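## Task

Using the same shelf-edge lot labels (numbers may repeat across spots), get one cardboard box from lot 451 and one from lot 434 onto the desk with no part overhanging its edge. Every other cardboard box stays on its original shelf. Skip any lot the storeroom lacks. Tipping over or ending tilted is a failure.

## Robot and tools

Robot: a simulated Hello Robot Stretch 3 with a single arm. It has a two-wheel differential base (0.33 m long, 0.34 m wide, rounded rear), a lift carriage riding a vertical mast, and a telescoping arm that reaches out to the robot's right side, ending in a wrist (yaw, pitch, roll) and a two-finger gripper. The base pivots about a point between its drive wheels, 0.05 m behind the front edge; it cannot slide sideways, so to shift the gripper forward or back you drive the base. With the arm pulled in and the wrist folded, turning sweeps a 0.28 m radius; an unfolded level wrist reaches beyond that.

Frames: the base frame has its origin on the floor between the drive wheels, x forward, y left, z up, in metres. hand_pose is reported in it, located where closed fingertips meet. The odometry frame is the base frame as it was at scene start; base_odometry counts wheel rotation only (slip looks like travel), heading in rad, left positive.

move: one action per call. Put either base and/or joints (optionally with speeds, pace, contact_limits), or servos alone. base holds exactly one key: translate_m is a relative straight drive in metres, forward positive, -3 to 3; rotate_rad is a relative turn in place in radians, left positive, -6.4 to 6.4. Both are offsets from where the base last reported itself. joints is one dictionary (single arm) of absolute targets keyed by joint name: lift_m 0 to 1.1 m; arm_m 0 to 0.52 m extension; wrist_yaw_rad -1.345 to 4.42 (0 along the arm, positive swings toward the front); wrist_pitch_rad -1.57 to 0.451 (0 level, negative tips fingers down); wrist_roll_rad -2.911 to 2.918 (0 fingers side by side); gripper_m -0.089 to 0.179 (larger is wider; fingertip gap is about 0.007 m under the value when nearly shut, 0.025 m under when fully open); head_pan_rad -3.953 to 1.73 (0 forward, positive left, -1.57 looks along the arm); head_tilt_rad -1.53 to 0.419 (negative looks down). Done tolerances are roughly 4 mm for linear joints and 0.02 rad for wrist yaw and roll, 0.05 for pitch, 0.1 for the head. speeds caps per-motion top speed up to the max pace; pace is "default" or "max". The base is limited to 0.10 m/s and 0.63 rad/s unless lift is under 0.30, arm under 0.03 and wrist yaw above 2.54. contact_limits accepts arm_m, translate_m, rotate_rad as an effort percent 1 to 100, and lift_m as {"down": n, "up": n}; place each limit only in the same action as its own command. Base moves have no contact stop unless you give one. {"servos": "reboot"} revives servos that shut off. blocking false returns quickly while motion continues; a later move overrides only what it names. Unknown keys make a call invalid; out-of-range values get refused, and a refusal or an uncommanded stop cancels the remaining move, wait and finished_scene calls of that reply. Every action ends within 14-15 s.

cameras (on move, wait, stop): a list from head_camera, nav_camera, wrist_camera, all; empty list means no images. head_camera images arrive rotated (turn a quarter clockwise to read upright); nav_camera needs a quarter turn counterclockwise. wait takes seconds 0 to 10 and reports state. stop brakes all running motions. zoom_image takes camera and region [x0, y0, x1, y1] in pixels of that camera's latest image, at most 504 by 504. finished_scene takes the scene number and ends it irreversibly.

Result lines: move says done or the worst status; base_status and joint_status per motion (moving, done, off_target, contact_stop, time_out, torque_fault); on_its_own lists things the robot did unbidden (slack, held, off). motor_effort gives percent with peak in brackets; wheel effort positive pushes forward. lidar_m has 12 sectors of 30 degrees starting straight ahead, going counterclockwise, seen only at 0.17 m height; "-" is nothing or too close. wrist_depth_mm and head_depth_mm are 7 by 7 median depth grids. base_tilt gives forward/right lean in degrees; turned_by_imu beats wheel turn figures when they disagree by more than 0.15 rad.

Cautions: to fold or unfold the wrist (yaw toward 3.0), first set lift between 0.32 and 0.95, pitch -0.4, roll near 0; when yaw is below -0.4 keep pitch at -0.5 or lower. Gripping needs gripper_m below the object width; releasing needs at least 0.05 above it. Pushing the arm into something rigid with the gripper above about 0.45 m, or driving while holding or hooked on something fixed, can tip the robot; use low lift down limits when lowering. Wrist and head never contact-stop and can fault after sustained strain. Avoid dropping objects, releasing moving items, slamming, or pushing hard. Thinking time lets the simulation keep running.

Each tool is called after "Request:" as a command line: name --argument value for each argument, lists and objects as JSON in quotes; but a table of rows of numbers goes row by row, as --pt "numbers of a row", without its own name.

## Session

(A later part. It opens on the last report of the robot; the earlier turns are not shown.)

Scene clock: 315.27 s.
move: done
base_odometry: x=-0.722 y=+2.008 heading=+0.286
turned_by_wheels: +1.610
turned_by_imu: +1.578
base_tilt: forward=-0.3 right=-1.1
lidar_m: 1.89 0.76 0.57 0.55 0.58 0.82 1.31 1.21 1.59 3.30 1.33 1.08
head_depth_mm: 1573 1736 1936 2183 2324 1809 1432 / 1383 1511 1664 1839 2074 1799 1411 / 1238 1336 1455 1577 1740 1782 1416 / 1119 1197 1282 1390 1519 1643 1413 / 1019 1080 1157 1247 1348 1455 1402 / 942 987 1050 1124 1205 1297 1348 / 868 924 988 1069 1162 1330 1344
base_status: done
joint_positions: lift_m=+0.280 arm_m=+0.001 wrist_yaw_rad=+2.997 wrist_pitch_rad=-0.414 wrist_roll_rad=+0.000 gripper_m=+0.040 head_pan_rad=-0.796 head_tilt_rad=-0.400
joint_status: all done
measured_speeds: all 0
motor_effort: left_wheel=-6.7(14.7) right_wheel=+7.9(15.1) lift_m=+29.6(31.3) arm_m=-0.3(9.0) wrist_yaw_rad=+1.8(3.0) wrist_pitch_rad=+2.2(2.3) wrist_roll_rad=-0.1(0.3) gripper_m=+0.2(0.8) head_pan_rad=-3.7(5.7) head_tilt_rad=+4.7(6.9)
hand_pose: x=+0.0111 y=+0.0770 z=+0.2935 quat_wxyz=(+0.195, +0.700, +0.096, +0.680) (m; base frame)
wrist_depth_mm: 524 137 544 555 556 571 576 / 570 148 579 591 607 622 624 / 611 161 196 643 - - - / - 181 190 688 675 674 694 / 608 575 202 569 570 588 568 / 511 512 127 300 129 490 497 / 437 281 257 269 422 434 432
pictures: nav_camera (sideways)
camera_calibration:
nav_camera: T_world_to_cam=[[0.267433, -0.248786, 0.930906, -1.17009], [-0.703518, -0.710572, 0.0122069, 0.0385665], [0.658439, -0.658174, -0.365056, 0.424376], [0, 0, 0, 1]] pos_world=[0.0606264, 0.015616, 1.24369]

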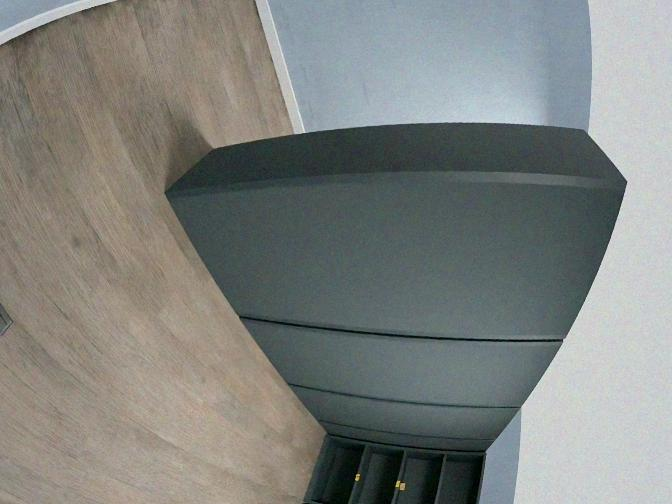

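Request:
move --base '{"translate_m": 1.47}' --cameras '[]' --pace "max"

Request:
move --base '{"rotate_rad": -1.6}' --joints '{"head_pan_rad": -0.9, "head_tilt_rad": -0.4}' --cameras '["nav_camera", "head_camera"]' --pace "max"

Scene clock: 331.77 s.
move: done
base_odometry: x=+0.688 y=+2.422 heading=+0.285
turned_by_wheels: +0.000
turned_by_imu: +0.001
base_tilt: forward=-0.3 right=-1.4
lidar_m: 0.98 0.68 0.51 0.50 0.52 0.73 2.29 0.71 0.54 0.52 1.33 1.00
head_depth_mm: 1581 1751 1957 2223 2320 1808 1438 / 1396 1521 1674 1857 2085 1797 1421 / 1246 1351 1460 1602 1770 1780 1413 / 1128 1209 1303 1403 1533 1641 1407 / 1032 1093 1165 1257 1358 1482 1397 / 943 1002 1060 1134 1220 1311 1347 / 875 923 969 1032 1097 1177 1262
base_status: done
joint_positions: lift_m=+0.280 arm_m=+0.001 wrist_yaw_rad=+2.997 wrist_pitch_rad=-0.414 wrist_roll_rad=+0.000 gripper_m=+0.040 head_pan_rad=-0.800 head_tilt_rad=-0.400
joint_status: not commanded
measured_speeds: all 0
motor_effort: left_wheel=-2.2(12.1) right_wheel=+8.1(15.4) lift_m=+25.0(25.9) arm_m=-9.2(13.4) wrist_yaw_rad=+2.1(3.4) wrist_pitch_rad=+2.2(2.3) wrist_roll_rad=+0.1(0.4) gripper_m=+0.5(1.1) head_pan_rad=-3.5(3.9) head_tilt_rad=+3.2(5.0)
hand_pose: x=+0.0110 y=+0.0770 z=+0.2935 quat_wxyz=(+0.195, +0.700, +0.096, +0.680) (m; base frame)
wrist_depth_mm: 476 137 491 498 509 517 526 / 517 148 527 546 550 560 571 / 565 162 571 591 603 609 615 / - 178 189 - - 668 666 / 611 576 202 571 570 587 580 / 511 511 127 300 129 497 497 / 436 279 258 269 424 433 433
pictures: none
No camera images: "cameras" was empty.

Scene clock: 333.90 s.
move: done
base_odometry: x=+0.688 y=+2.422 heading=-1.314
turned_by_wheels: -1.600
turned_by_imu: -1.569
base_tilt: forward=-0.2 right=-1.0
lidar_m: 0.52 1.34 1.01 0.98 0.69 0.51 0.50 0.52 0.73 2.18 2.49 0.54
head_depth_mm: 2439 2554 2666 2784 2450 1818 1422 / 2608 2759 2860 3043 2437 1791 1419 / 2791 2969 3022 3167 2419 1775 1406 / 3066 3185 3323 3315 2416 1769 1403 / 3220 3431 3544 3225 2270 1698 1323 / 533 564 596 635 679 730 792 / 485 509 537 569 604 645 693
base_status: done
joint_positions: lift_m=+0.280 arm_m=+0.001 wrist_yaw_rad=+2.997 wrist_pitch_rad=-0.414 wrist_roll_rad=+0.000 gripper_m=+0.040 head_pan_rad=-0.903 head_tilt_rad=-0.400
joint_status: all done
measured_speeds: all 0
motor_effort: left_wheel=+5.3(14.9) right_wheel=-6.5(15.7) lift_m=+24.7(25.7) arm_m=-12.7(13.4) wrist_yaw_rad=+1.2(2.8) wrist_pitch_rad=+2.2(2.3) wrist_roll_rad=+0.0(0.3) gripper_m=+0.4(0.8) head_pan_rad=+1.3(5.2) head_tilt_rad=+3.0(4.5)
hand_pose: x=+0.0110 y=+0.0770 z=+0.2935 quat_wxyz=(+0.195, +0.700, +0.096, +0.680) (m; base frame)
wrist_depth_mm: 619 137 - - - - - / - 147 - - - - - / 638 161 867 892 889 868 865 / 683 186 671 712 701 694 689 / 599 578 202 571 570 586 577 / 512 509 126 301 129 490 495 / 434 281 259 267 424 431 432
pictures: head_camera (sideways), nav_camera (sideways)
camera_calibration:
head_camera: T_world_to_cam=[[-0.246901, 0.2385, -0.939232, 1.23934], [0.805023, 0.590016, -0.0617978, 0.0751493], [0.539423, -0.771362, -0.337674, 0.391776], [0, 0, 0, 1]] pos_world=[0.0341637, -0.03772, 1.30096]
nav_camera: T_world_to_cam=[[0.239214, -0.276046, 0.9309, -1.16994], [-0.775616, -0.631088, 0.0121694, 0.0390375], [0.584121, -0.724932, -0.365071, 0.42477], [0, 0, 0, 1]] pos_world=[0.0620259, 0.0096091, 1.24369]

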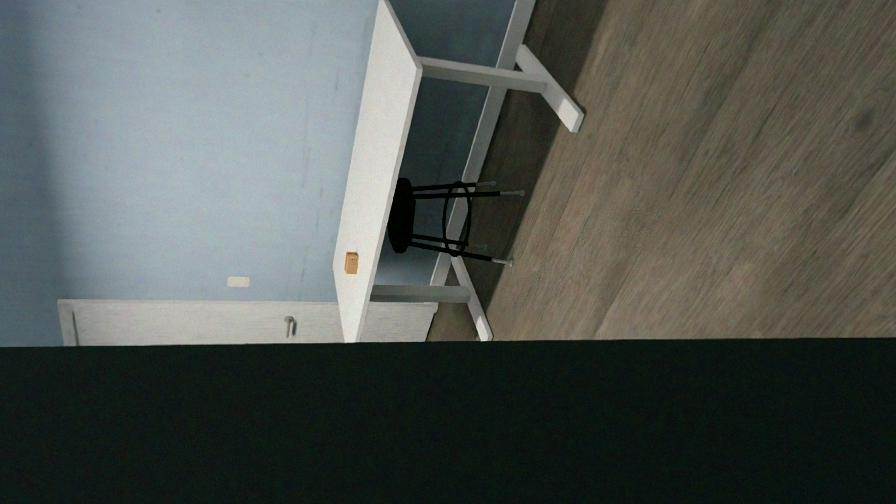

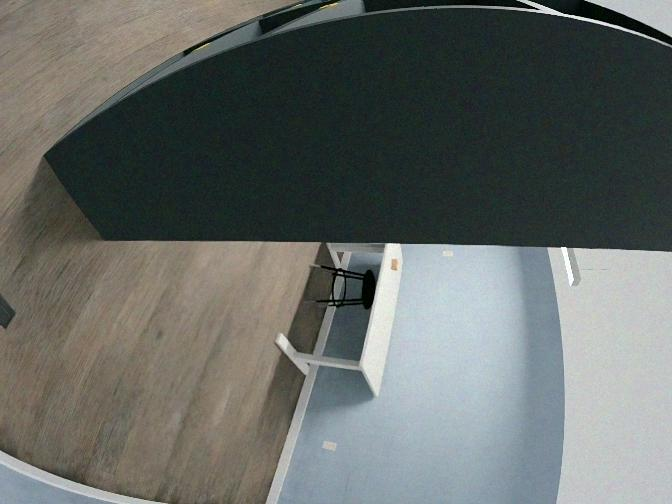

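Request:
move --base '{"rotate_rad": 1.6}' --cameras '[]' --pace "max"

Request:
move --base '{"translate_m": 0.56}' --cameras '[]' --pace "max"

Request:
move --base '{"rotate_rad": -1.6}' --joints '{"head_pan_rad": -0.7, "head_tilt_rad": -0.4}' --cameras '["nav_camera", "head_camera"]' --pace "max"

Scene clock: 346.80 s.
move: done
base_odometry: x=+0.688 y=+2.422 heading=+0.285
turned_by_wheels: +1.600
turned_by_imu: +1.569
base_tilt: forward=-0.2 right=-1.4
lidar_m: 0.97 0.68 0.51 0.50 0.52 0.73 2.28 0.71 0.53 0.52 1.33 1.00
head_depth_mm: 1949 2170 2469 2830 2472 1800 1426 / 1646 1802 1994 2246 2329 1792 1426 / 1423 1553 1694 1857 2041 1799 1424 / 1255 1351 1457 1581 1721 1722 1409 / 1123 1196 1274 1374 1483 1585 1398 / 1021 1077 1140 1212 1298 1404 1390 / 930 977 1026 1082 1150 1231 1298
base_status: done
joint_positions: lift_m=+0.280 arm_m=+0.001 wrist_yaw_rad=+2.997 wrist_pitch_rad=-0.414 wrist_roll_rad=+0.000 gripper_m=+0.040 head_pan_rad=-0.900 head_tilt_rad=-0.400
joint_status: not commanded
measured_speeds: all 0
motor_effort: left_wheel=-5.4(15.4) right_wheel=+6.6(14.5) lift_m=+26.3(26.4) arm_m=-13.0(13.5) wrist_yaw_rad=+1.4(2.9) wrist_pitch_rad=+2.2(2.3) wrist_roll_rad=-0.3(0.3) gripper_m=+0.4(0.9) head_pan_rad=+2.8(4.0) head_tilt_rad=+3.9(4.0)
hand_pose: x=+0.0110 y=+0.0770 z=+0.2935 quat_wxyz=(+0.195, +0.700, +0.096, +0.680) (m; base frame)
wrist_depth_mm: 480 137 488 503 504 516 523 / 515 148 525 543 549 560 569 / 561 162 574 594 611 611 621 / - 179 188 - - 675 661 / 597 575 202 566 563 590 573 / 511 503 127 300 129 496 492 / 434 281 258 268 421 432 433
pictures: none
No camera images: "cameras" was empty.

Scene clock: 350.00 s.
move: done
base_odometry: x=+1.226 y=+2.579 heading=+0.285
turned_by_wheels: +0.000
turned_by_imu: +0.000
base_tilt: forward=-0.3 right=-1.2
lidar_m: 0.42 0.44 0.49 0.48 0.50 0.70 2.19 0.80 1.53 1.43 0.57 0.43
head_depth_mm: 805 901 1018 1187 1402 1632 1428 / 681 746 826 929 1054 1223 1342 / 589 635 694 765 853 957 1090 / 517 554 600 649 711 783 873 / 463 493 526 565 610 663 729 / 418 442 469 500 536 576 623 / 383 402 424 448 478 509 544
base_status: done
joint_positions: lift_m=+0.280 arm_m=+0.001 wrist_yaw_rad=+2.998 wrist_pitch_rad=-0.414 wrist_roll_rad=+0.000 gripper_m=+0.040 head_pan_rad=-0.900 head_tilt_rad=-0.400
joint_status: not commanded
measured_speeds: all 0
motor_effort: left_wheel=+0.5(13.3) right_wheel=+6.0(13.5) lift_m=+26.9(27.6) arm_m=-10.5(12.9) wrist_yaw_rad=+2.1(2.8) wrist_pitch_rad=+2.2(2.4) wrist_roll_rad=-0.1(0.3) gripper_m=+0.8(0.9) head_pan_rad=+2.8(3.7) head_tilt_rad=+3.3(4.2)
hand_pose: x=+0.0110 y=+0.0770 z=+0.2935 quat_wxyz=(+0.195, +0.700, +0.096, +0.680) (m; base frame)
wrist_depth_mm: 454 137 465 480 489 494 481 / 500 147 507 515 534 537 502 / 544 162 549 565 580 589 499 / 583 182 188 - - 636 506 / 604 562 203 563 561 583 504 / 509 507 127 301 129 494 479 / 430 281 257 269 420 431 431
pictures: none
No camera images: "cameras" was empty.

Scene clock: 352.13 s.
move: done
base_odometry: x=+1.226 y=+2.579 heading=-1.314
turned_by_wheels: -1.600
turned_by_imu: -1.568
base_tilt: forward=-0.4 right=-1.3
lidar_m: 1.48 0.58 0.43 0.42 0.44 0.49 0.48 0.50 0.70 2.09 0.80 1.52
head_depth_mm: 731 804 886 992 1116 1620 1396 / 662 716 783 865 962 1084 1242 / 1210 1028 1374 820 886 961 1054 / 1386 1454 1547 1197 1434 1184 1325 / 1398 1479 1552 1674 1420 1606 1359 / 1301 1373 1451 1562 1635 1686 1393 / 1270 1373 1712 2160 2116 1738 1380
base_status: done
joint_positions: lift_m=+0.280 arm_m=+0.001 wrist_yaw_rad=+2.998 wrist_pitch_rad=-0.414 wrist_roll_rad=+0.000 gripper_m=+0.040 head_pan_rad=-0.695 head_tilt_rad=-0.400
joint_status: all done
measured_speeds: all 0
motor_effort: left_wheel=+5.4(14.9) right_wheel=-8.3(14.9) lift_m=+27.4(28.3) arm_m=-12.1(13.4) wrist_yaw_rad=+2.0(3.1) wrist_pitch_rad=+2.2(2.3) wrist_roll_rad=+0.0(0.3) gripper_m=+0.2(1.0) head_pan_rad=-3.2(4.2) head_tilt_rad=+2.9(4.7)
hand_pose: x=+0.0110 y=+0.0770 z=+0.2935 quat_wxyz=(+0.195, +0.700, +0.096, +0.680) (m; base frame)
wrist_depth_mm: 407 137 418 427 438 441 453 / 442 148 455 465 472 483 491 / 476 162 487 505 519 524 531 / 524 186 192 541 - - - / 553 552 200 555 549 584 579 / 511 507 126 302 130 499 493 / 433 279 257 270 421 435 430
pictures: head_camera (sideways), nav_camera (sideways)
camera_calibration:
head_camera: T_world_to_cam=[[-0.290927, 0.182272, -0.939222, 1.23959], [0.665549, 0.743791, -0.0618104, 0.0760394], [0.687319, -0.64308, -0.337699, 0.390906], [0, 0, 0, 1]] pos_world=[0.0413451, -0.0311158, 1.30096]
nav_camera: T_world_to_cam=[[0.291139, -0.220567, 0.930907, -1.17024], [-0.628278, -0.777893, 0.0121808, 0.0380849], [0.72146, -0.588415, -0.365052, 0.423951], [0, 0, 0, 1]] pos_world=[0.0587681, 0.0209685, 1.24369]

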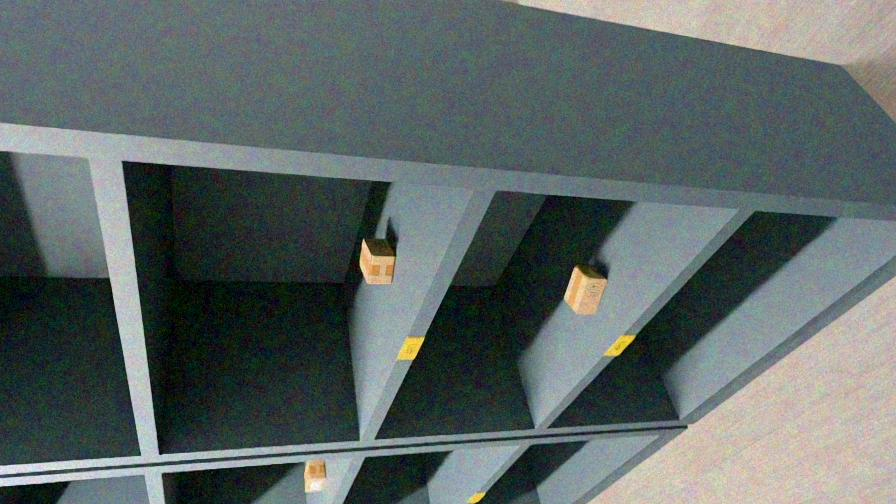

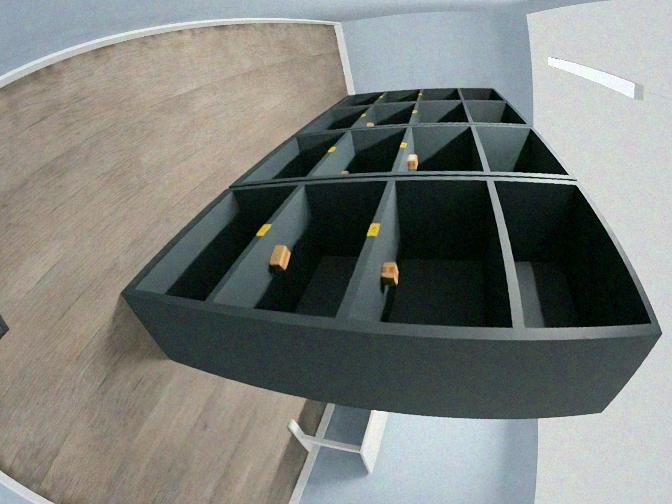

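Request:
move --base '{"translate_m": 0.8}' --joints '{"head_pan_rad": -1.3, "head_tilt_rad": -0.5}' --cameras '["nav_camera", "head_camera"]' --pace "max"

Request:
move --base '{"translate_m": 0.7}' --cameras '["nav_camera", "head_camera"]' --pace "max"

Request:
move --base '{"translate_m": 0.65}' --cameras '["nav_camera", "head_camera"]' --pace "max"

Scene clock: 363.90 s.
move: done
base_odometry: x=+1.428 y=+1.805 heading=-1.314
turned_by_wheels: +0.000
turned_by_imu: +0.000
base_tilt: forward=-0.3 right=-1.3
lidar_m: 1.39 0.55 0.41 0.40 0.42 0.58 1.27 1.33 0.65 0.94 0.87 0.89
head_depth_mm: 831 899 968 737 1133 966 853 / 855 925 986 731 1165 965 1149 / 883 953 1022 720 1191 954 1174 / 910 983 1042 763 1227 937 1202 / 937 1012 1083 801 1220 944 1236 / 968 1045 1100 797 1208 1003 1220 / 852 936 965 841 1078 1030 1183
base_status: done
joint_positions: lift_m=+0.280 arm_m=+0.001 wrist_yaw_rad=+2.998 wrist_pitch_rad=-0.414 wrist_roll_rad=+0.000 gripper_m=+0.040 head_pan_rad=-1.300 head_tilt_rad=-0.500
joint_status: all done
measured_speeds: all 0
motor_effort: left_wheel=+5.0(16.1) right_wheel=+1.5(10.7) lift_m=+29.4(29.9) arm_m=-8.6(10.8) wrist_yaw_rad=+2.6(3.1) wrist_pitch_rad=+2.2(2.3) wrist_roll_rad=-0.3(0.4) gripper_m=+0.6(0.9) head_pan_rad=+3.4(4.0) head_tilt_rad=-4.5(6.6)
hand_pose: x=+0.0110 y=+0.0770 z=+0.2935 quat_wxyz=(+0.195, +0.700, +0.096, +0.680) (m; base frame)
wrist_depth_mm: 383 137 396 403 412 421 427 / 419 147 424 441 450 460 468 / 459 162 462 481 495 498 512 / 496 187 504 529 534 544 - / 537 533 202 553 157 562 572 / 509 508 127 299 129 490 490 / 435 280 257 269 425 429 431
pictures: head_camera (sideways), nav_camera (sideways)
camera_calibration:
head_camera: T_world_to_cam=[[-0.160172, 0.404351, -0.900469, 1.18819], [0.968797, 0.239203, -0.0649127, 0.0782474], [0.189148, -0.882769, -0.430048, 0.514147], [0, 0, 0, 1]] pos_world=[0.0172588, -0.0452893, 1.29611]
nav_camera: T_world_to_cam=[[0.138338, -0.435059, 0.889711, -1.11559], [-0.958931, -0.283444, 0.0105001, 0.0423506], [0.247615, -0.854625, -0.456403, 0.545672], [0, 0, 0, 1]] pos_world=[0.0598235, -0.00699887, 1.24115]

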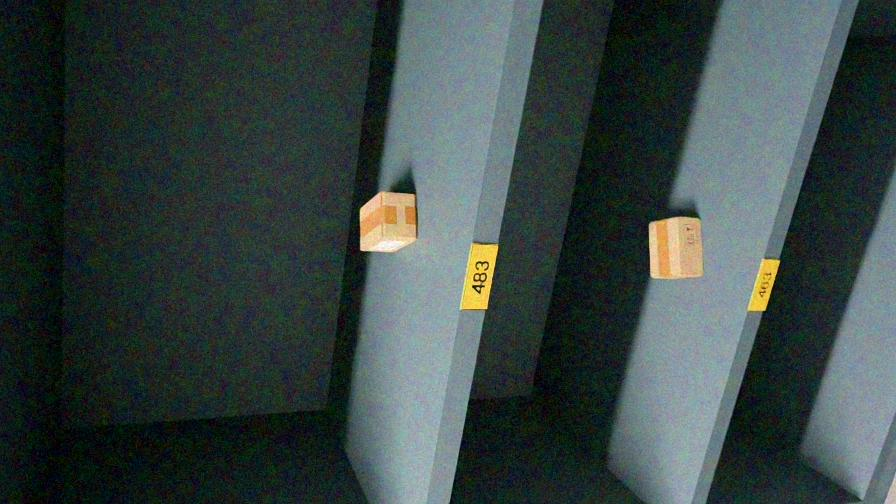

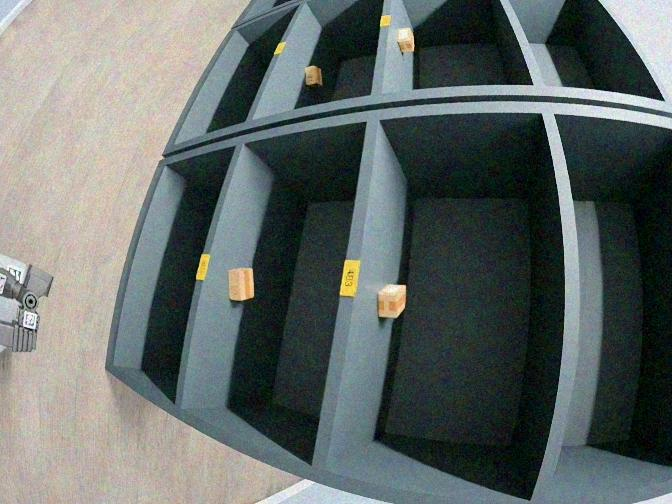

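Scene clock: 367.57 s.
move: done
base_odometry: x=+1.606 y=+1.128 heading=-1.314
turned_by_wheels: +0.000
turned_by_imu: +0.001
base_tilt: forward=-0.2 right=-1.2
lidar_m: 1.31 0.52 0.39 0.38 0.39 0.55 1.67 1.11 1.11 0.63 1.13 1.07
head_depth_mm: 496 529 575 619 686 935 858 / 855 944 998 656 763 784 888 / 882 970 1038 769 1207 956 1171 / 916 1005 1064 766 1234 947 1230 / 954 1040 1107 806 1222 975 1227 / 989 1070 1128 841 1159 1002 1220 / 1019 1114 1166 840 1206 1346 1214
base_status: done
joint_positions: lift_m=+0.280 arm_m=+0.001 wrist_yaw_rad=+2.998 wrist_pitch_rad=-0.414 wrist_roll_rad=+0.000 gripper_m=+0.040 head_pan_rad=-1.300 head_tilt_rad=-0.500
joint_status: not commanded
measured_speeds: all 0
motor_effort: left_wheel=-0.2(12.6) right_wheel=+4.4(14.5) lift_m=+30.0(31.3) arm_m=-5.4(8.6) wrist_yaw_rad=+2.0(3.1) wrist_pitch_rad=+2.2(2.3) wrist_roll_rad=+0.0(0.3) gripper_m=+1.2(1.2) head_pan_rad=+3.1(4.1) head_tilt_rad=-4.5(5.0)
hand_pose: x=+0.0110 y=+0.0770 z=+0.2935 quat_wxyz=(+0.195, +0.700, +0.096, +0.680) (m; base frame)
wrist_depth_mm: 365 137 378 385 392 396 406 / 398 148 408 421 429 438 444 / 433 162 441 462 465 481 494 / 475 187 478 509 517 527 536 / 512 517 202 523 533 549 558 / 509 510 127 301 129 496 489 / 436 280 257 270 424 435 433
pictures: head_camera (sideways), nav_camera (sideways)
camera_calibration:
head_camera: T_world_to_cam=[[-0.160275, 0.404432, -0.900415, 1.18812], [0.968759, 0.239351, -0.064933, 0.078281], [0.189255, -0.882692, -0.430159, 0.514293], [0, 0, 0, 1]] pos_world=[0.0172588, -0.0452888, 1.29611]
nav_camera: T_world_to_cam=[[0.138418, -0.435024, 0.889716, -1.11556], [-0.958896, -0.283563, 0.0105332, 0.0423353], [0.247709, -0.854603, -0.456393, 0.545739], [0, 0, 0, 1]] pos_world=[0.0598241, -0.00689903, 1.24115]

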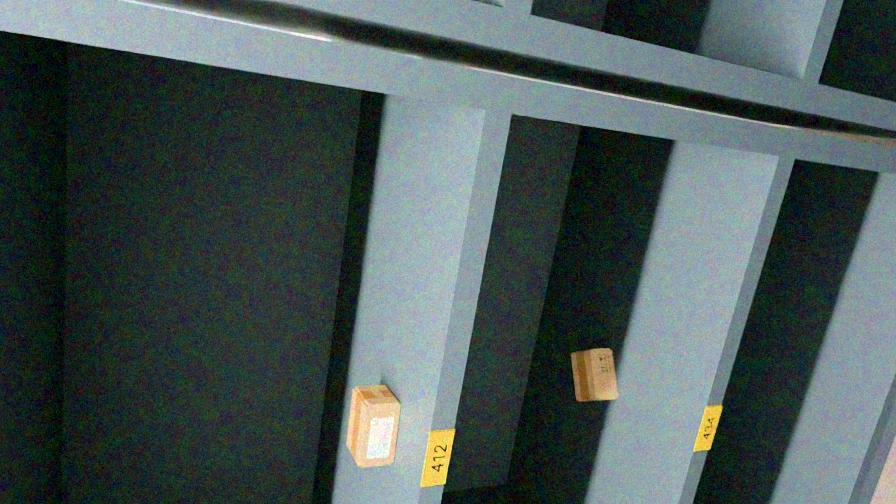

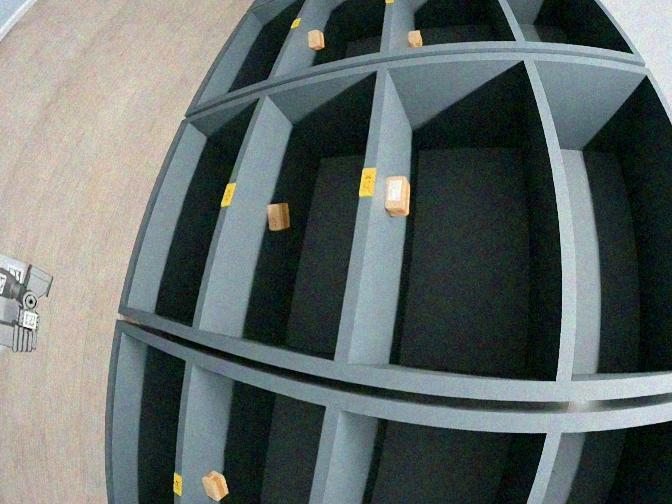

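Scene clock: 371.07 s.
move: done
base_odometry: x=+1.771 y=+0.500 heading=-1.315
turned_by_wheels: +0.000
turned_by_imu: +0.001
base_tilt: forward=-0.4 right=-1.3
lidar_m: 1.24 0.49 0.37 0.36 0.37 0.52 1.58 0.90 0.91 0.76 0.69 1.32
head_depth_mm: 832 933 1002 738 1165 965 1155 / 855 964 1025 735 1196 962 1181 / 742 956 1036 768 1229 957 1231 / 571 638 716 746 941 948 1178 / 572 619 672 739 833 939 1071 / 985 1092 1151 855 1214 1041 1214 / 1040 1135 1178 1374 1205 1352 1222
base_status: done
joint_positions: lift_m=+0.280 arm_m=+0.001 wrist_yaw_rad=+2.998 wrist_pitch_rad=-0.414 wrist_roll_rad=+0.000 gripper_m=+0.040 head_pan_rad=-1.300 head_tilt_rad=-0.500
joint_status: not commanded
measured_speeds: all 0
motor_effort: left_wheel=+0.0(12.9) right_wheel=+5.8(14.8) lift_m=+29.1(30.8) arm_m=-3.4(6.5) wrist_yaw_rad=+1.3(3.6) wrist_pitch_rad=+2.2(2.3) wrist_roll_rad=-0.1(0.3) gripper_m=+0.4(0.8) head_pan_rad=+2.7(4.2) head_tilt_rad=-3.5(4.6)
hand_pose: x=+0.0110 y=+0.0770 z=+0.2935 quat_wxyz=(+0.195, +0.700, +0.096, +0.680) (m; base frame)
wrist_depth_mm: 348 137 360 371 376 383 391 / 380 147 388 400 408 414 423 / 414 162 418 439 449 454 469 / 454 187 453 484 493 509 521 / 496 486 202 507 511 544 542 / 517 514 127 299 129 494 490 / 434 280 258 269 425 429 427
pictures: head_camera (sideways), nav_camera (sideways)
camera_calibration:
head_camera: T_world_to_cam=[[-0.16027, 0.404418, -0.900422, 1.18813], [0.968741, 0.239436, -0.0648897, 0.0782287], [0.189351, -0.882676, -0.430151, 0.514281], [0, 0, 0, 1]] pos_world=[0.0172591, -0.0452887, 1.29611]
nav_camera: T_world_to_cam=[[0.138415, -0.435012, 0.889722, -1.11556], [-0.958872, -0.283646, 0.01049, 0.0423876], [0.247803, -0.854582, -0.456381, 0.545719], [0, 0, 0, 1]] pos_world=[0.0598247, -0.0068991, 1.24115]

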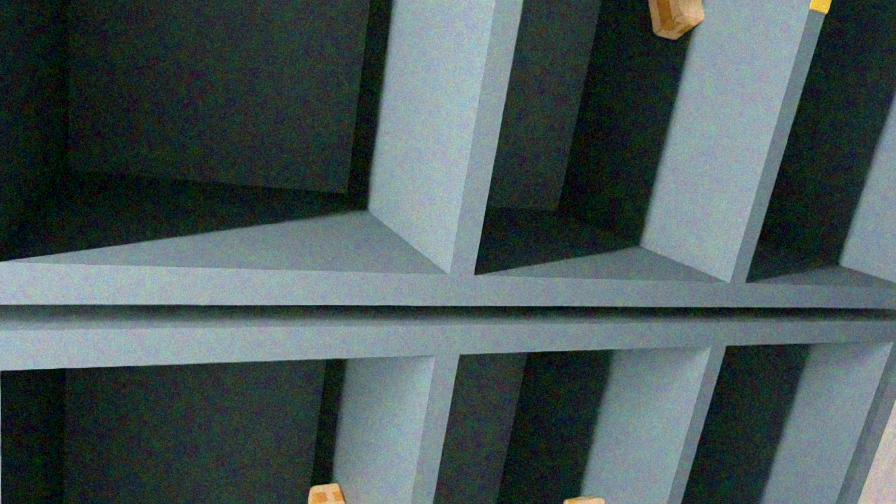

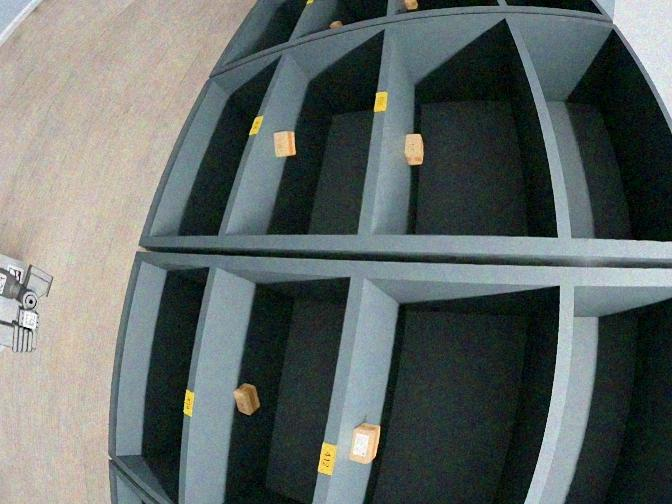

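Request:
move --base '{"translate_m": -0.23}' --joints '{"head_pan_rad": -1.57, "head_tilt_rad": -0.6, "lift_m": 0.58}' --cameras '["head_camera"]' --pace "max"

Request:
zoom_image --camera "head_camera" --region '[500, 150, 800, 350]'

Scene clock: 387.03 s.
move: done
base_odometry: x=+1.713 y=+0.722 heading=-1.315
turned_by_wheels: +0.000
turned_by_imu: +0.000
base_tilt: forward=-0.2 right=-1.1
lidar_m: 1.26 0.50 0.37 0.36 0.38 0.53 1.62 1.47 0.75 1.09 0.78 1.52
head_depth_mm: 887 972 923 996 1038 964 1138 / 890 979 909 1217 1098 1290 1168 / 892 979 897 1223 1089 1293 1173 / 892 983 829 1227 1060 1270 1165 / 895 985 859 1232 1066 1264 1168 / 899 985 855 1233 1070 1295 1165 / 900 993 845 1180 1067 1252 1161
base_status: done
joint_positions: lift_m=+0.580 arm_m=+0.001 wrist_yaw_rad=+2.998 wrist_pitch_rad=-0.415 wrist_roll_rad=+0.000 gripper_m=+0.040 head_pan_rad=-1.571 head_tilt_rad=-0.601
joint_status: all done
measured_speeds: all 0
motor_effort: left_wheel=-2.7(12.2) right_wheel=-2.1(14.1) lift_m=+25.9(34.8) arm_m=+0.3(2.0) wrist_yaw_rad=+1.5(2.7) wrist_pitch_rad=+2.3(2.3) wrist_roll_rad=-0.1(0.3) gripper_m=+0.3(0.9) head_pan_rad=-1.9(3.7) head_tilt_rad=-2.6(9.5)
hand_pose: x=+0.0110 y=+0.0770 z=+0.5934 quat_wxyz=(+0.195, +0.700, +0.096, +0.680) (m; base frame)
wrist_depth_mm: 357 137 367 377 383 386 393 / 387 148 395 407 417 419 430 / 421 162 424 444 454 468 474 / 464 186 462 492 502 516 518 / 516 507 202 525 156 - - / - - 127 - 126 - - / - - 254 710 716 729 729
pictures: head_camera (sideways)
camera_calibration:
head_camera: T_world_to_cam=[[-0.0463337, 0.521103, -0.852235, 1.12461], [0.99748, -0.021745, -0.0675264, 0.0814728], [-0.0537201, -0.853216, -0.518783, 0.631049], [0, 0, 0, 1]] pos_world=[0.00473975, -0.045844, 1.29131]

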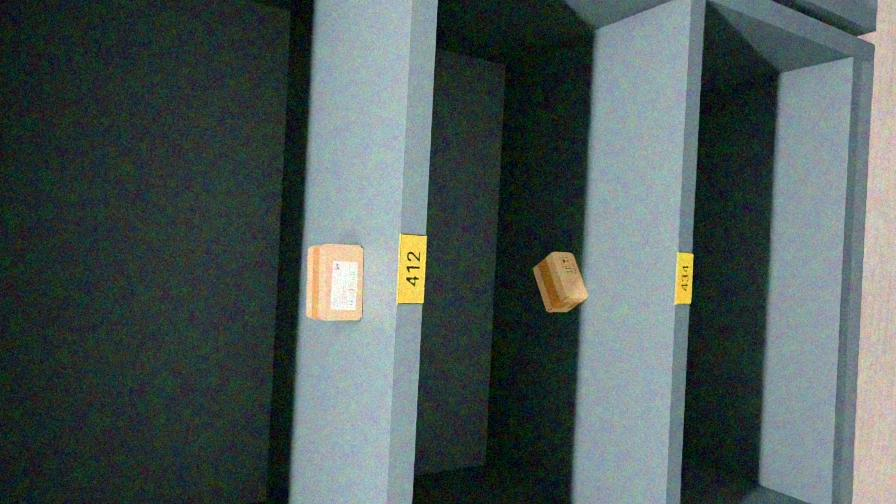

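Scaled by 1.680 from the camera's 896x504 image, which has a finer 1280x720 frame.

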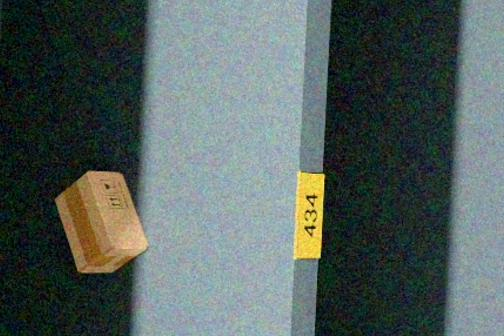

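Request:
move --joints '{"wrist_yaw_rad": 0, "gripper_m": 0.179}' --pace "max" --cameras '[]'

Request:
move --joints '{"arm_m": 0.3}' --contact_limits '{"arm_m": 40}' --pace "max" --cameras '["wrist_camera"]'

Scene clock: 396.63 s.
move: done
base_odometry: x=+1.713 y=+0.722 heading=-1.315
turned_by_wheels: +0.000
turned_by_imu: +0.000
base_tilt: forward=-0.3 right=-1.2
lidar_m: 1.27 0.50 0.37 0.36 0.38 0.53 1.61 1.47 0.75 1.09 0.79 1.53
head_depth_mm: 886 974 923 1000 1040 970 1133 / 889 972 910 1217 1101 1290 1173 / 892 984 895 1222 1096 1284 1172 / 894 982 824 1220 1060 1273 1172 / 895 987 866 1228 1070 1271 1166 / 900 984 856 1237 1067 1292 1166 / 901 991 843 1182 1065 1257 1170
base_status: not commanded
joint_positions: lift_m=+0.580 arm_m=+0.001 wrist_yaw_rad=+0.003 wrist_pitch_rad=-0.415 wrist_roll_rad=+0.000 gripper_m=+0.179 head_pan_rad=-1.571 head_tilt_rad=-0.601
joint_status: all done
measured_speeds: all 0
motor_effort: left_wheel=-2.3(3.1) right_wheel=-1.8(3.1) lift_m=+23.2(24.0) arm_m=+3.5(3.6) wrist_yaw_rad=-3.5(8.9) wrist_pitch_rad=+2.2(2.3) wrist_roll_rad=-0.2(0.3) gripper_m=+0.7(83.9) head_pan_rad=+0.7(1.0) head_tilt_rad=+1.6(2.5)
hand_pose: x=-0.0208 y=-0.3704 z=+0.5934 quat_wxyz=(+0.692, +0.147, -0.691, -0.145) (m; base frame)
wrist_depth_mm: 496 - - - - - - / 493 514 507 536 500 497 483 / 462 450 447 443 429 417 410 / 522 - - - - - - / 583 147 - - - - - / - 139 - - - - - / 725 713 733 716 - - 105
pictures: none
No camera images: "cameras" was empty.

Scene clock: 398.63 s.
move: done
base_odometry: x=+1.713 y=+0.722 heading=-1.315
turned_by_wheels: +0.000
turned_by_imu: +0.000
base_tilt: forward=-0.3 right=-1.1
lidar_m: 1.26 0.50 0.37 0.36 0.38 0.53 1.61 1.47 0.75 1.09 0.78 1.52
head_depth_mm: 893 972 922 997 1040 966 1135 / 889 977 908 1216 1099 1290 1159 / 893 983 893 1224 1093 591 1147 / 897 987 825 1225 1061 617 1172 / 896 985 863 1231 1067 1272 1166 / 901 988 853 1240 1072 1297 1166 / 900 993 841 1181 1066 1258 1167
base_status: not commanded
joint_positions: lift_m=+0.580 arm_m=+0.300 wrist_yaw_rad=+0.003 wrist_pitch_rad=-0.415 wrist_roll_rad=+0.000 gripper_m=+0.179 head_pan_rad=-1.571 head_tilt_rad=-0.601
joint_status: all done
measured_speeds: all 0
motor_effort: left_wheel=-2.6(3.3) right_wheel=-2.7(2.8) lift_m=+28.6(28.8) arm_m=+11.3(15.4) wrist_yaw_rad=-3.0(4.5) wrist_pitch_rad=+2.2(2.4) wrist_roll_rad=-0.2(0.3) gripper_m=+0.6(1.1) head_pan_rad=+2.0(2.0) head_tilt_rad=+3.5(4.0)
contact_limits: arm_m 40 (drawing in: default 31, maximum 55; extending or still: default 40, maximum 69)
hand_pose: x=-0.0209 y=-0.6698 z=+0.5934 quat_wxyz=(+0.692, +0.147, -0.691, -0.145) (m; base frame)
wrist_depth_mm: 488 - - - - - - / 490 506 504 493 492 483 484 / 405 400 376 335 390 386 383 / 319 317 313 311 310 305 303 / 262 258 260 258 256 254 253 / 118 209 220 219 218 216 214 / 194 194 192 191 190 189 105
pictures: wrist_camera
camera_calibration:
wrist_camera: T_world_to_cam=[[-0.998893, -0.039606, -0.025385, -0.0256833], [-0.0021974, 0.578307, -0.815816, 0.903964], [0.0469915, -0.814857, -0.577754, -0.0357464], [0, 0, 0, 1]] pos_world=[-0.0219887, -0.552914, 0.716163]

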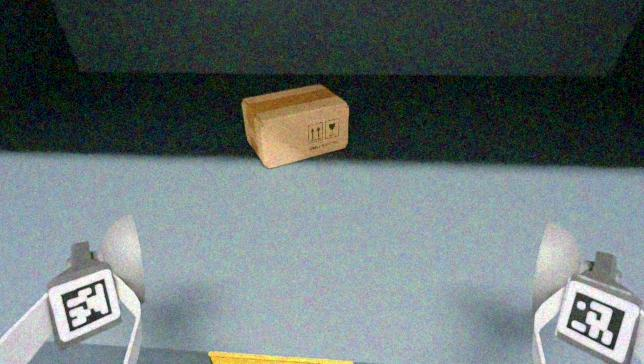

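Request:
move --base '{"translate_m": -0.045}' --joints '{"wrist_yaw_rad": 0.36, "wrist_pitch_rad": -0.25, "lift_m": 0.53}' --cameras '[]'

Request:
move --joints '{"arm_m": 0.51, "lift_m": 0.515}' --contact_limits '{"arm_m": 32}' --cameras '["wrist_camera"]'

Scene clock: 418.57 s.
move: done
base_odometry: x=+1.701 y=+0.766 heading=-1.315
turned_by_wheels: +0.000
turned_by_imu: +0.000
base_tilt: forward=-0.3 right=-1.2
lidar_m: 1.27 0.50 0.38 0.36 0.38 0.54 1.62 1.44 0.73 1.09 0.81 1.56
head_depth_mm: 886 960 918 887 978 950 1102 / 888 975 911 1215 1104 1168 1162 / 890 984 900 1221 1092 660 626 / 891 981 884 1224 1089 689 1153 / 895 985 743 1230 1046 941 1162 / 901 985 856 1230 1072 1266 1157 / 901 989 849 1230 1062 1297 1163
base_status: done
joint_positions: lift_m=+0.530 arm_m=+0.300 wrist_yaw_rad=+0.357 wrist_pitch_rad=-0.272 wrist_roll_rad=+0.000 gripper_m=+0.179 head_pan_rad=-1.570 head_tilt_rad=-0.600
joint_status: all done
measured_speeds: all 0
motor_effort: left_wheel=-6.4(11.1) right_wheel=-4.5(10.1) lift_m=+27.0(29.9) arm_m=-11.8(13.3) wrist_yaw_rad=+3.1(4.6) wrist_pitch_rad=+3.6(5.2) wrist_roll_rad=+0.0(0.3) gripper_m=+0.4(1.1) head_pan_rad=+3.3(3.9) head_tilt_rad=+3.7(4.4)
contact_limits: arm_m 40 (drawing in: default 31, maximum 55; extending or still: default 40, maximum 69)
hand_pose: x=+0.0625 y=-0.6702 z=+0.5767 quat_wxyz=(+0.707, +0.219, -0.672, +0.030) (m; base frame)
wrist_depth_mm: 391 469 - - - - - / 409 483 - - - - - / 402 457 452 450 312 412 407 / 327 323 323 320 317 316 312 / 264 240 250 248 246 245 244 / 119 141 203 201 201 201 200 / 442 518 193 176 170 165 107
pictures: none
No camera images: "cameras" was empty.

Scene clock: 421.37 s.
move: done
base_odometry: x=+1.701 y=+0.766 heading=-1.315
turned_by_wheels: +0.000
turned_by_imu: +0.000
base_tilt: forward=-0.3 right=-1.3
lidar_m: 1.27 0.50 0.38 0.36 0.38 0.54 1.62 1.44 0.73 1.09 0.81 1.56
head_depth_mm: 887 962 918 890 981 954 1096 / 887 973 914 1212 1101 1174 1168 / 890 980 896 1223 1060 703 581 / 890 984 885 1223 890 1288 1168 / 897 981 744 1232 1039 1266 1168 / 899 987 860 1235 1072 1271 1164 / 901 990 845 1223 1061 1289 1159
base_status: not commanded
joint_positions: lift_m=+0.515 arm_m=+0.510 wrist_yaw_rad=+0.357 wrist_pitch_rad=-0.271 wrist_roll_rad=+0.000 gripper_m=+0.179 head_pan_rad=-1.570 head_tilt_rad=-0.600
joint_status: all done
measured_speeds: all 0
motor_effort: left_wheel=-6.7(6.7) right_wheel=-4.9(5.7) lift_m=+23.6(26.4) arm_m=+12.4(15.7) wrist_yaw_rad=+2.2(3.6) wrist_pitch_rad=+3.3(3.5) wrist_roll_rad=+0.1(0.3) gripper_m=+1.0(1.2) head_pan_rad=+3.4(4.0) head_tilt_rad=+3.1(4.2)
contact_limits: arm_m 32 (drawing in: default 31, maximum 55; extending or still: default 40, maximum 69)
hand_pose: x=+0.0626 y=-0.8803 z=+0.5619 quat_wxyz=(+0.707, +0.219, -0.672, +0.030) (m; base frame)
wrist_depth_mm: 391 439 - - - - - / 394 460 - - - - - / 385 408 375 373 343 - - / 291 289 287 287 283 281 266 / 235 214 137 136 200 219 218 / 118 141 126 132 135 179 179 / 145 149 139 142 147 151 105
pictures: wrist_camera
camera_calibration:
wrist_camera: T_world_to_cam=[[-0.921935, -0.386836, -0.0198273, -0.265075], [-0.159841, 0.426574, -0.890217, 0.918277], [0.352826, -0.817553, -0.455106, -0.319863], [0, 0, 0, 1]] pos_world=[0.0152526, -0.755758, 0.666638]

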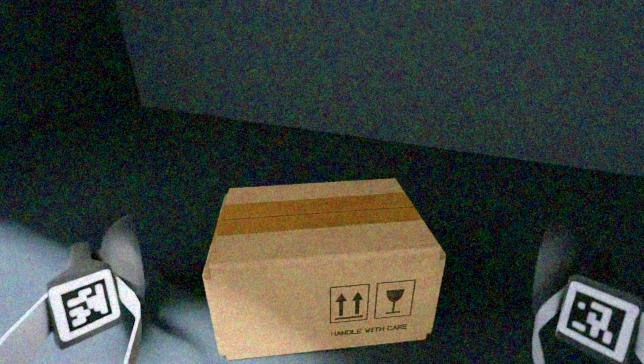

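Well aligned. Grip.

Request:
move --joints '{"gripper_m": 0.04}' --cameras '[]'

Request:
move --joints '{"lift_m": 0.58}' --cameras '["wrist_camera"]'

Request:
move --joints '{"arm_m": 0.0}' --pace "max" --cameras '["wrist_camera"]'

Request:
move --joints '{"wrist_yaw_rad": 2.6, "wrist_pitch_rad": -0.13}' --cameras '[]'

Request:
move --joints '{"lift_m": 0.29, "head_pan_rad": 0.0}' --pace "max" --cameras '["wrist_camera"]'

Scene clock: 433.03 s.
move: done
base_odometry: x=+1.701 y=+0.766 heading=-1.315
turned_by_wheels: +0.000
turned_by_imu: +0.000
base_tilt: forward=-0.3 right=-1.1
lidar_m: 1.27 0.50 0.37 0.36 0.38 0.54 1.62 1.43 0.73 1.09 0.81 1.57
head_depth_mm: 886 961 920 888 980 952 1104 / 890 978 912 1209 1105 1172 1161 / 892 979 899 1221 1058 701 578 / 890 981 885 1222 892 1275 1169 / 893 983 742 1225 1041 1267 1166 / 897 989 861 1238 1071 1263 1169 / 900 993 846 1229 1062 1296 1166
base_status: not commanded
joint_positions: lift_m=+0.515 arm_m=+0.510 wrist_yaw_rad=+0.359 wrist_pitch_rad=-0.271 wrist_roll_rad=+0.000 gripper_m=+0.041 head_pan_rad=-1.570 head_tilt_rad=-0.600
joint_status: all done
measured_speeds: all 0
motor_effort: left_wheel=-6.0(6.6) right_wheel=-5.3(5.7) lift_m=+25.5(26.2) arm_m=-2.9(3.4) wrist_yaw_rad=+0.5(2.8) wrist_pitch_rad=+3.4(3.5) wrist_roll_rad=+0.0(0.3) gripper_m=-19.0(90.9) head_pan_rad=+3.7(3.8) head_tilt_rad=+2.6(3.6)
contact_limits: arm_m 32 (drawing in: default 31, maximum 55; extending or still: default 40, maximum 69)
hand_pose: x=+0.0629 y=-0.8802 z=+0.5620 quat_wxyz=(+0.707, +0.219, -0.672, +0.031) (m; base frame)
wrist_depth_mm: 389 442 - - - - - / 391 459 - - - - - / 386 410 377 372 - - - / 292 290 287 177 283 282 266 / 225 223 136 136 142 219 218 / 184 182 132 136 138 173 178 / 159 145 148 148 148 143 151
pictures: none
No camera images: "cameras" was empty.

Scene clock: 434.47 s.
move: done
base_odometry: x=+1.701 y=+0.766 heading=-1.315
turned_by_wheels: +0.000
turned_by_imu: +0.000
base_tilt: forward=-0.3 right=-1.2
lidar_m: 1.27 0.50 0.38 0.36 0.38 0.54 1.62 1.43 0.73 1.09 0.81 1.56
head_depth_mm: 887 962 921 888 980 949 1104 / 890 977 911 1216 1102 967 1137 / 892 973 898 1221 781 609 1154 / 893 980 883 1224 808 1277 1175 / 895 979 740 1224 1028 1273 1167 / 899 985 857 1229 1069 1265 1160 / 901 993 848 1227 1063 1289 1170
base_status: not commanded
joint_positions: lift_m=+0.580 arm_m=+0.510 wrist_yaw_rad=+0.359 wrist_pitch_rad=-0.273 wrist_roll_rad=+0.000 gripper_m=+0.041 head_pan_rad=-1.570 head_tilt_rad=-0.600
joint_status: all done
measured_speeds: all 0
motor_effort: left_wheel=-6.1(6.5) right_wheel=-5.1(5.8) lift_m=+31.5(34.6) arm_m=-6.9(6.9) wrist_yaw_rad=-0.2(2.3) wrist_pitch_rad=+3.8(4.0) wrist_roll_rad=-0.1(0.3) gripper_m=-18.8(19.6) head_pan_rad=+3.0(3.7) head_tilt_rad=+2.6(3.2)
contact_limits: arm_m 32 (drawing in: default 31, maximum 55; extending or still: default 40, maximum 69)
hand_pose: x=+0.0628 y=-0.8799 z=+0.6263 quat_wxyz=(+0.707, +0.220, -0.672, +0.030) (m; base frame)
wrist_depth_mm: 390 446 - - - - - / 394 456 - - - - - / 410 488 - - - - - / 406 429 427 169 169 - - / 335 332 137 136 143 325 309 / 272 270 132 137 137 257 265 / 236 215 214 213 213 214 225
pictures: wrist_camera
camera_calibration:
wrist_camera: T_world_to_cam=[[-0.921332, -0.38827, -0.0198668, -0.264634], [-0.161313, 0.428278, -0.889132, 0.976384], [0.353731, -0.815981, -0.457219, -0.287688], [0, 0, 0, 1]] pos_world=[0.0154519, -0.755661, 0.73134]

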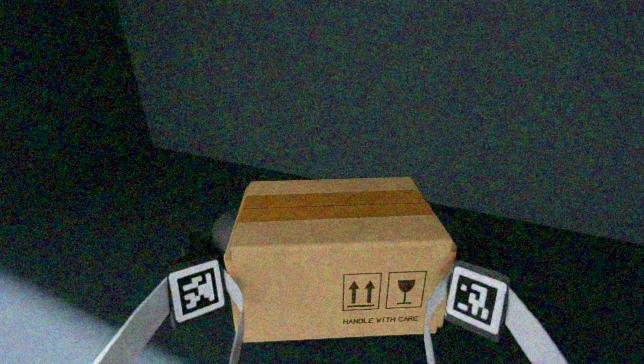

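Scene clock: 437.03 s.
move: done
base_odometry: x=+1.701 y=+0.766 heading=-1.315
turned_by_wheels: +0.000
turned_by_imu: +0.000
base_tilt: forward=-0.2 right=-1.2
lidar_m: 1.27 0.50 0.38 0.37 0.38 0.53 1.62 1.43 0.73 1.09 0.81 1.56
head_depth_mm: 883 961 923 888 976 943 1103 / 891 979 911 1214 1101 1165 1165 / 892 980 900 1223 1095 1287 1178 / 893 979 886 1225 1090 1270 1169 / 897 982 741 1232 1083 1274 624 / 899 983 860 1232 1071 1265 1161 / 901 994 850 1230 1066 1282 1166
base_status: not commanded
joint_positions: lift_m=+0.580 arm_m=+0.001 wrist_yaw_rad=+0.359 wrist_pitch_rad=-0.274 wrist_roll_rad=+0.000 gripper_m=+0.041 head_pan_rad=-1.570 head_tilt_rad=-0.600
joint_status: all done
measured_speeds: all 0
motor_effort: left_wheel=-6.4(6.6) right_wheel=-5.1(5.9) lift_m=+25.3(32.0) arm_m=-13.0(14.9) wrist_yaw_rad=+0.8(2.1) wrist_pitch_rad=+4.0(4.2) wrist_roll_rad=-0.1(0.3) gripper_m=-18.8(19.5) head_pan_rad=+3.1(3.8) head_tilt_rad=+3.0(3.4)
hand_pose: x=+0.0628 y=-0.3704 z=+0.6261 quat_wxyz=(+0.707, +0.220, -0.672, +0.030) (m; base frame)
wrist_depth_mm: - 535 - - - - - / - 572 - - - - - / - 620 - - - - 543 / - - 180 180 427 422 420 / - - 137 137 143 388 368 / - - 132 137 138 - - / 878 827 149 147 147 110 -
pictures: wrist_camera
camera_calibration:
wrist_camera: T_world_to_cam=[[-0.921323, -0.388288, -0.019926, -0.0668133], [-0.161623, 0.429101, -0.888679, 0.758007], [0.353614, -0.815539, -0.458097, 0.128679], [0, 0, 0, 1]] pos_world=[0.0154523, -0.246262, 0.731241]

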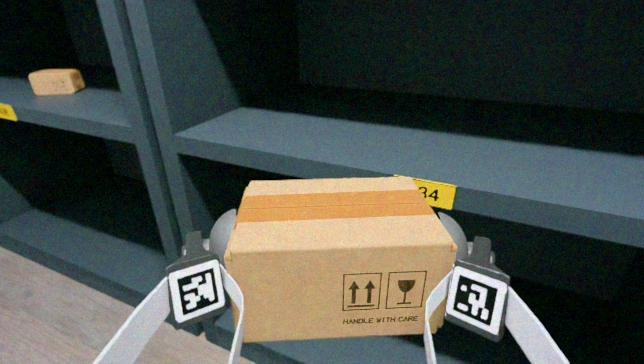

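Scene clock: 439.17 s.
move: done
base_odometry: x=+1.701 y=+0.766 heading=-1.315
turned_by_wheels: +0.000
turned_by_imu: +0.000
base_tilt: forward=-0.5 right=-1.2
lidar_m: 1.27 0.50 0.38 0.37 0.38 0.54 1.63 1.44 0.73 1.09 0.81 1.56
head_depth_mm: 891 962 919 886 981 949 1099 / 890 973 914 1221 1104 1167 1169 / 893 976 901 1218 1094 1280 1171 / 894 982 887 1224 1086 1277 1173 / 898 983 744 1231 1080 1269 1166 / 896 982 860 1236 1074 1264 1156 / 901 991 847 1224 1065 1283 1162
base_status: not commanded
joint_positions: lift_m=+0.580 arm_m=+0.001 wrist_yaw_rad=+2.597 wrist_pitch_rad=-0.162 wrist_roll_rad=+0.000 gripper_m=+0.041 head_pan_rad=-1.570 head_tilt_rad=-0.600
joint_status: all done
measured_speeds: all 0
motor_effort: left_wheel=-6.0(6.5) right_wheel=-5.8(5.8) lift_m=+23.8(26.1) arm_m=-12.0(13.2) wrist_yaw_rad=+2.1(6.2) wrist_pitch_rad=+5.5(7.8) wrist_roll_rad=+0.0(0.3) gripper_m=-18.9(19.6) head_pan_rad=+2.3(3.5) head_tilt_rad=+2.1(2.9)
hand_pose: x=+0.1077 y=+0.0674 z=+0.6536 quat_wxyz=(+0.245, +0.694, -0.134, +0.664) (m; base frame)
wrist_depth_mm: 314 343 382 428 491 536 - / 328 357 398 451 512 - - / 341 374 420 478 529 - - / 357 388 424 180 168 - - / 369 405 137 136 143 - - / 383 402 132 137 138 124 - / 396 458 495 147 149 122 938
pictures: none
No camera images: "cameras" was empty.

Scene clock: 441.90 s.
move: done
base_odometry: x=+1.701 y=+0.766 heading=-1.315
turned_by_wheels: +0.000
turned_by_imu: +0.000
base_tilt: forward=-0.3 right=-1.1
lidar_m: 1.27 0.50 0.37 0.37 0.38 0.54 1.62 1.43 0.73 1.10 0.81 1.56
head_depth_mm: 1963 2106 2290 2245 1762 1491 1244 / 1952 2157 2416 2483 1865 1490 1243 / 1990 2186 2406 2460 1868 1483 1239 / 1976 2180 2445 2450 1841 1472 1231 / 1965 2150 2389 2319 1829 1470 1223 / 1366 1423 1473 1544 1591 1426 1216 / 956 983 1005 1038 1072 1108 1128
base_status: not commanded
joint_positions: lift_m=+0.290 arm_m=+0.001 wrist_yaw_rad=+2.597 wrist_pitch_rad=-0.161 wrist_roll_rad=+0.000 gripper_m=+0.041 head_pan_rad=+0.003 head_tilt_rad=-0.600
joint_status: all done
measured_speeds: all 0
motor_effort: left_wheel=-6.2(6.9) right_wheel=-4.7(6.1) lift_m=+26.1(27.2) arm_m=-10.8(12.3) wrist_yaw_rad=+2.1(4.3) wrist_pitch_rad=+5.1(5.4) wrist_roll_rad=-0.1(0.4) gripper_m=-19.1(19.9) head_pan_rad=-3.2(5.3) head_tilt_rad=+2.5(3.2)
hand_pose: x=+0.1078 y=+0.0675 z=+0.3640 quat_wxyz=(+0.245, +0.694, -0.135, +0.664) (m; base frame)
wrist_depth_mm: 313 344 382 429 489 541 - / 328 359 401 450 511 - - / 341 374 422 473 529 - - / 355 393 424 179 168 - - / 369 405 137 136 143 720 849 / 385 403 132 137 137 666 703 / 396 453 489 535 536 539 581
pictures: wrist_camera
camera_calibration:
wrist_camera: T_world_to_cam=[[0.876301, -0.481523, -0.0152278, -0.049762], [-0.183108, -0.30366, -0.93502, 0.413066], [0.44561, 0.822147, -0.354269, 0.191544], [0, 0, 0, 1]] pos_world=[0.0338884, -0.0560071, 0.453325]

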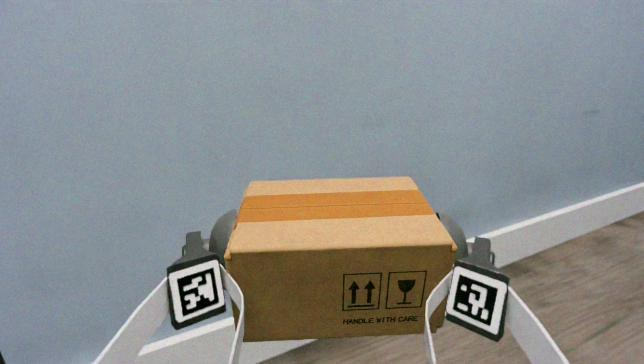

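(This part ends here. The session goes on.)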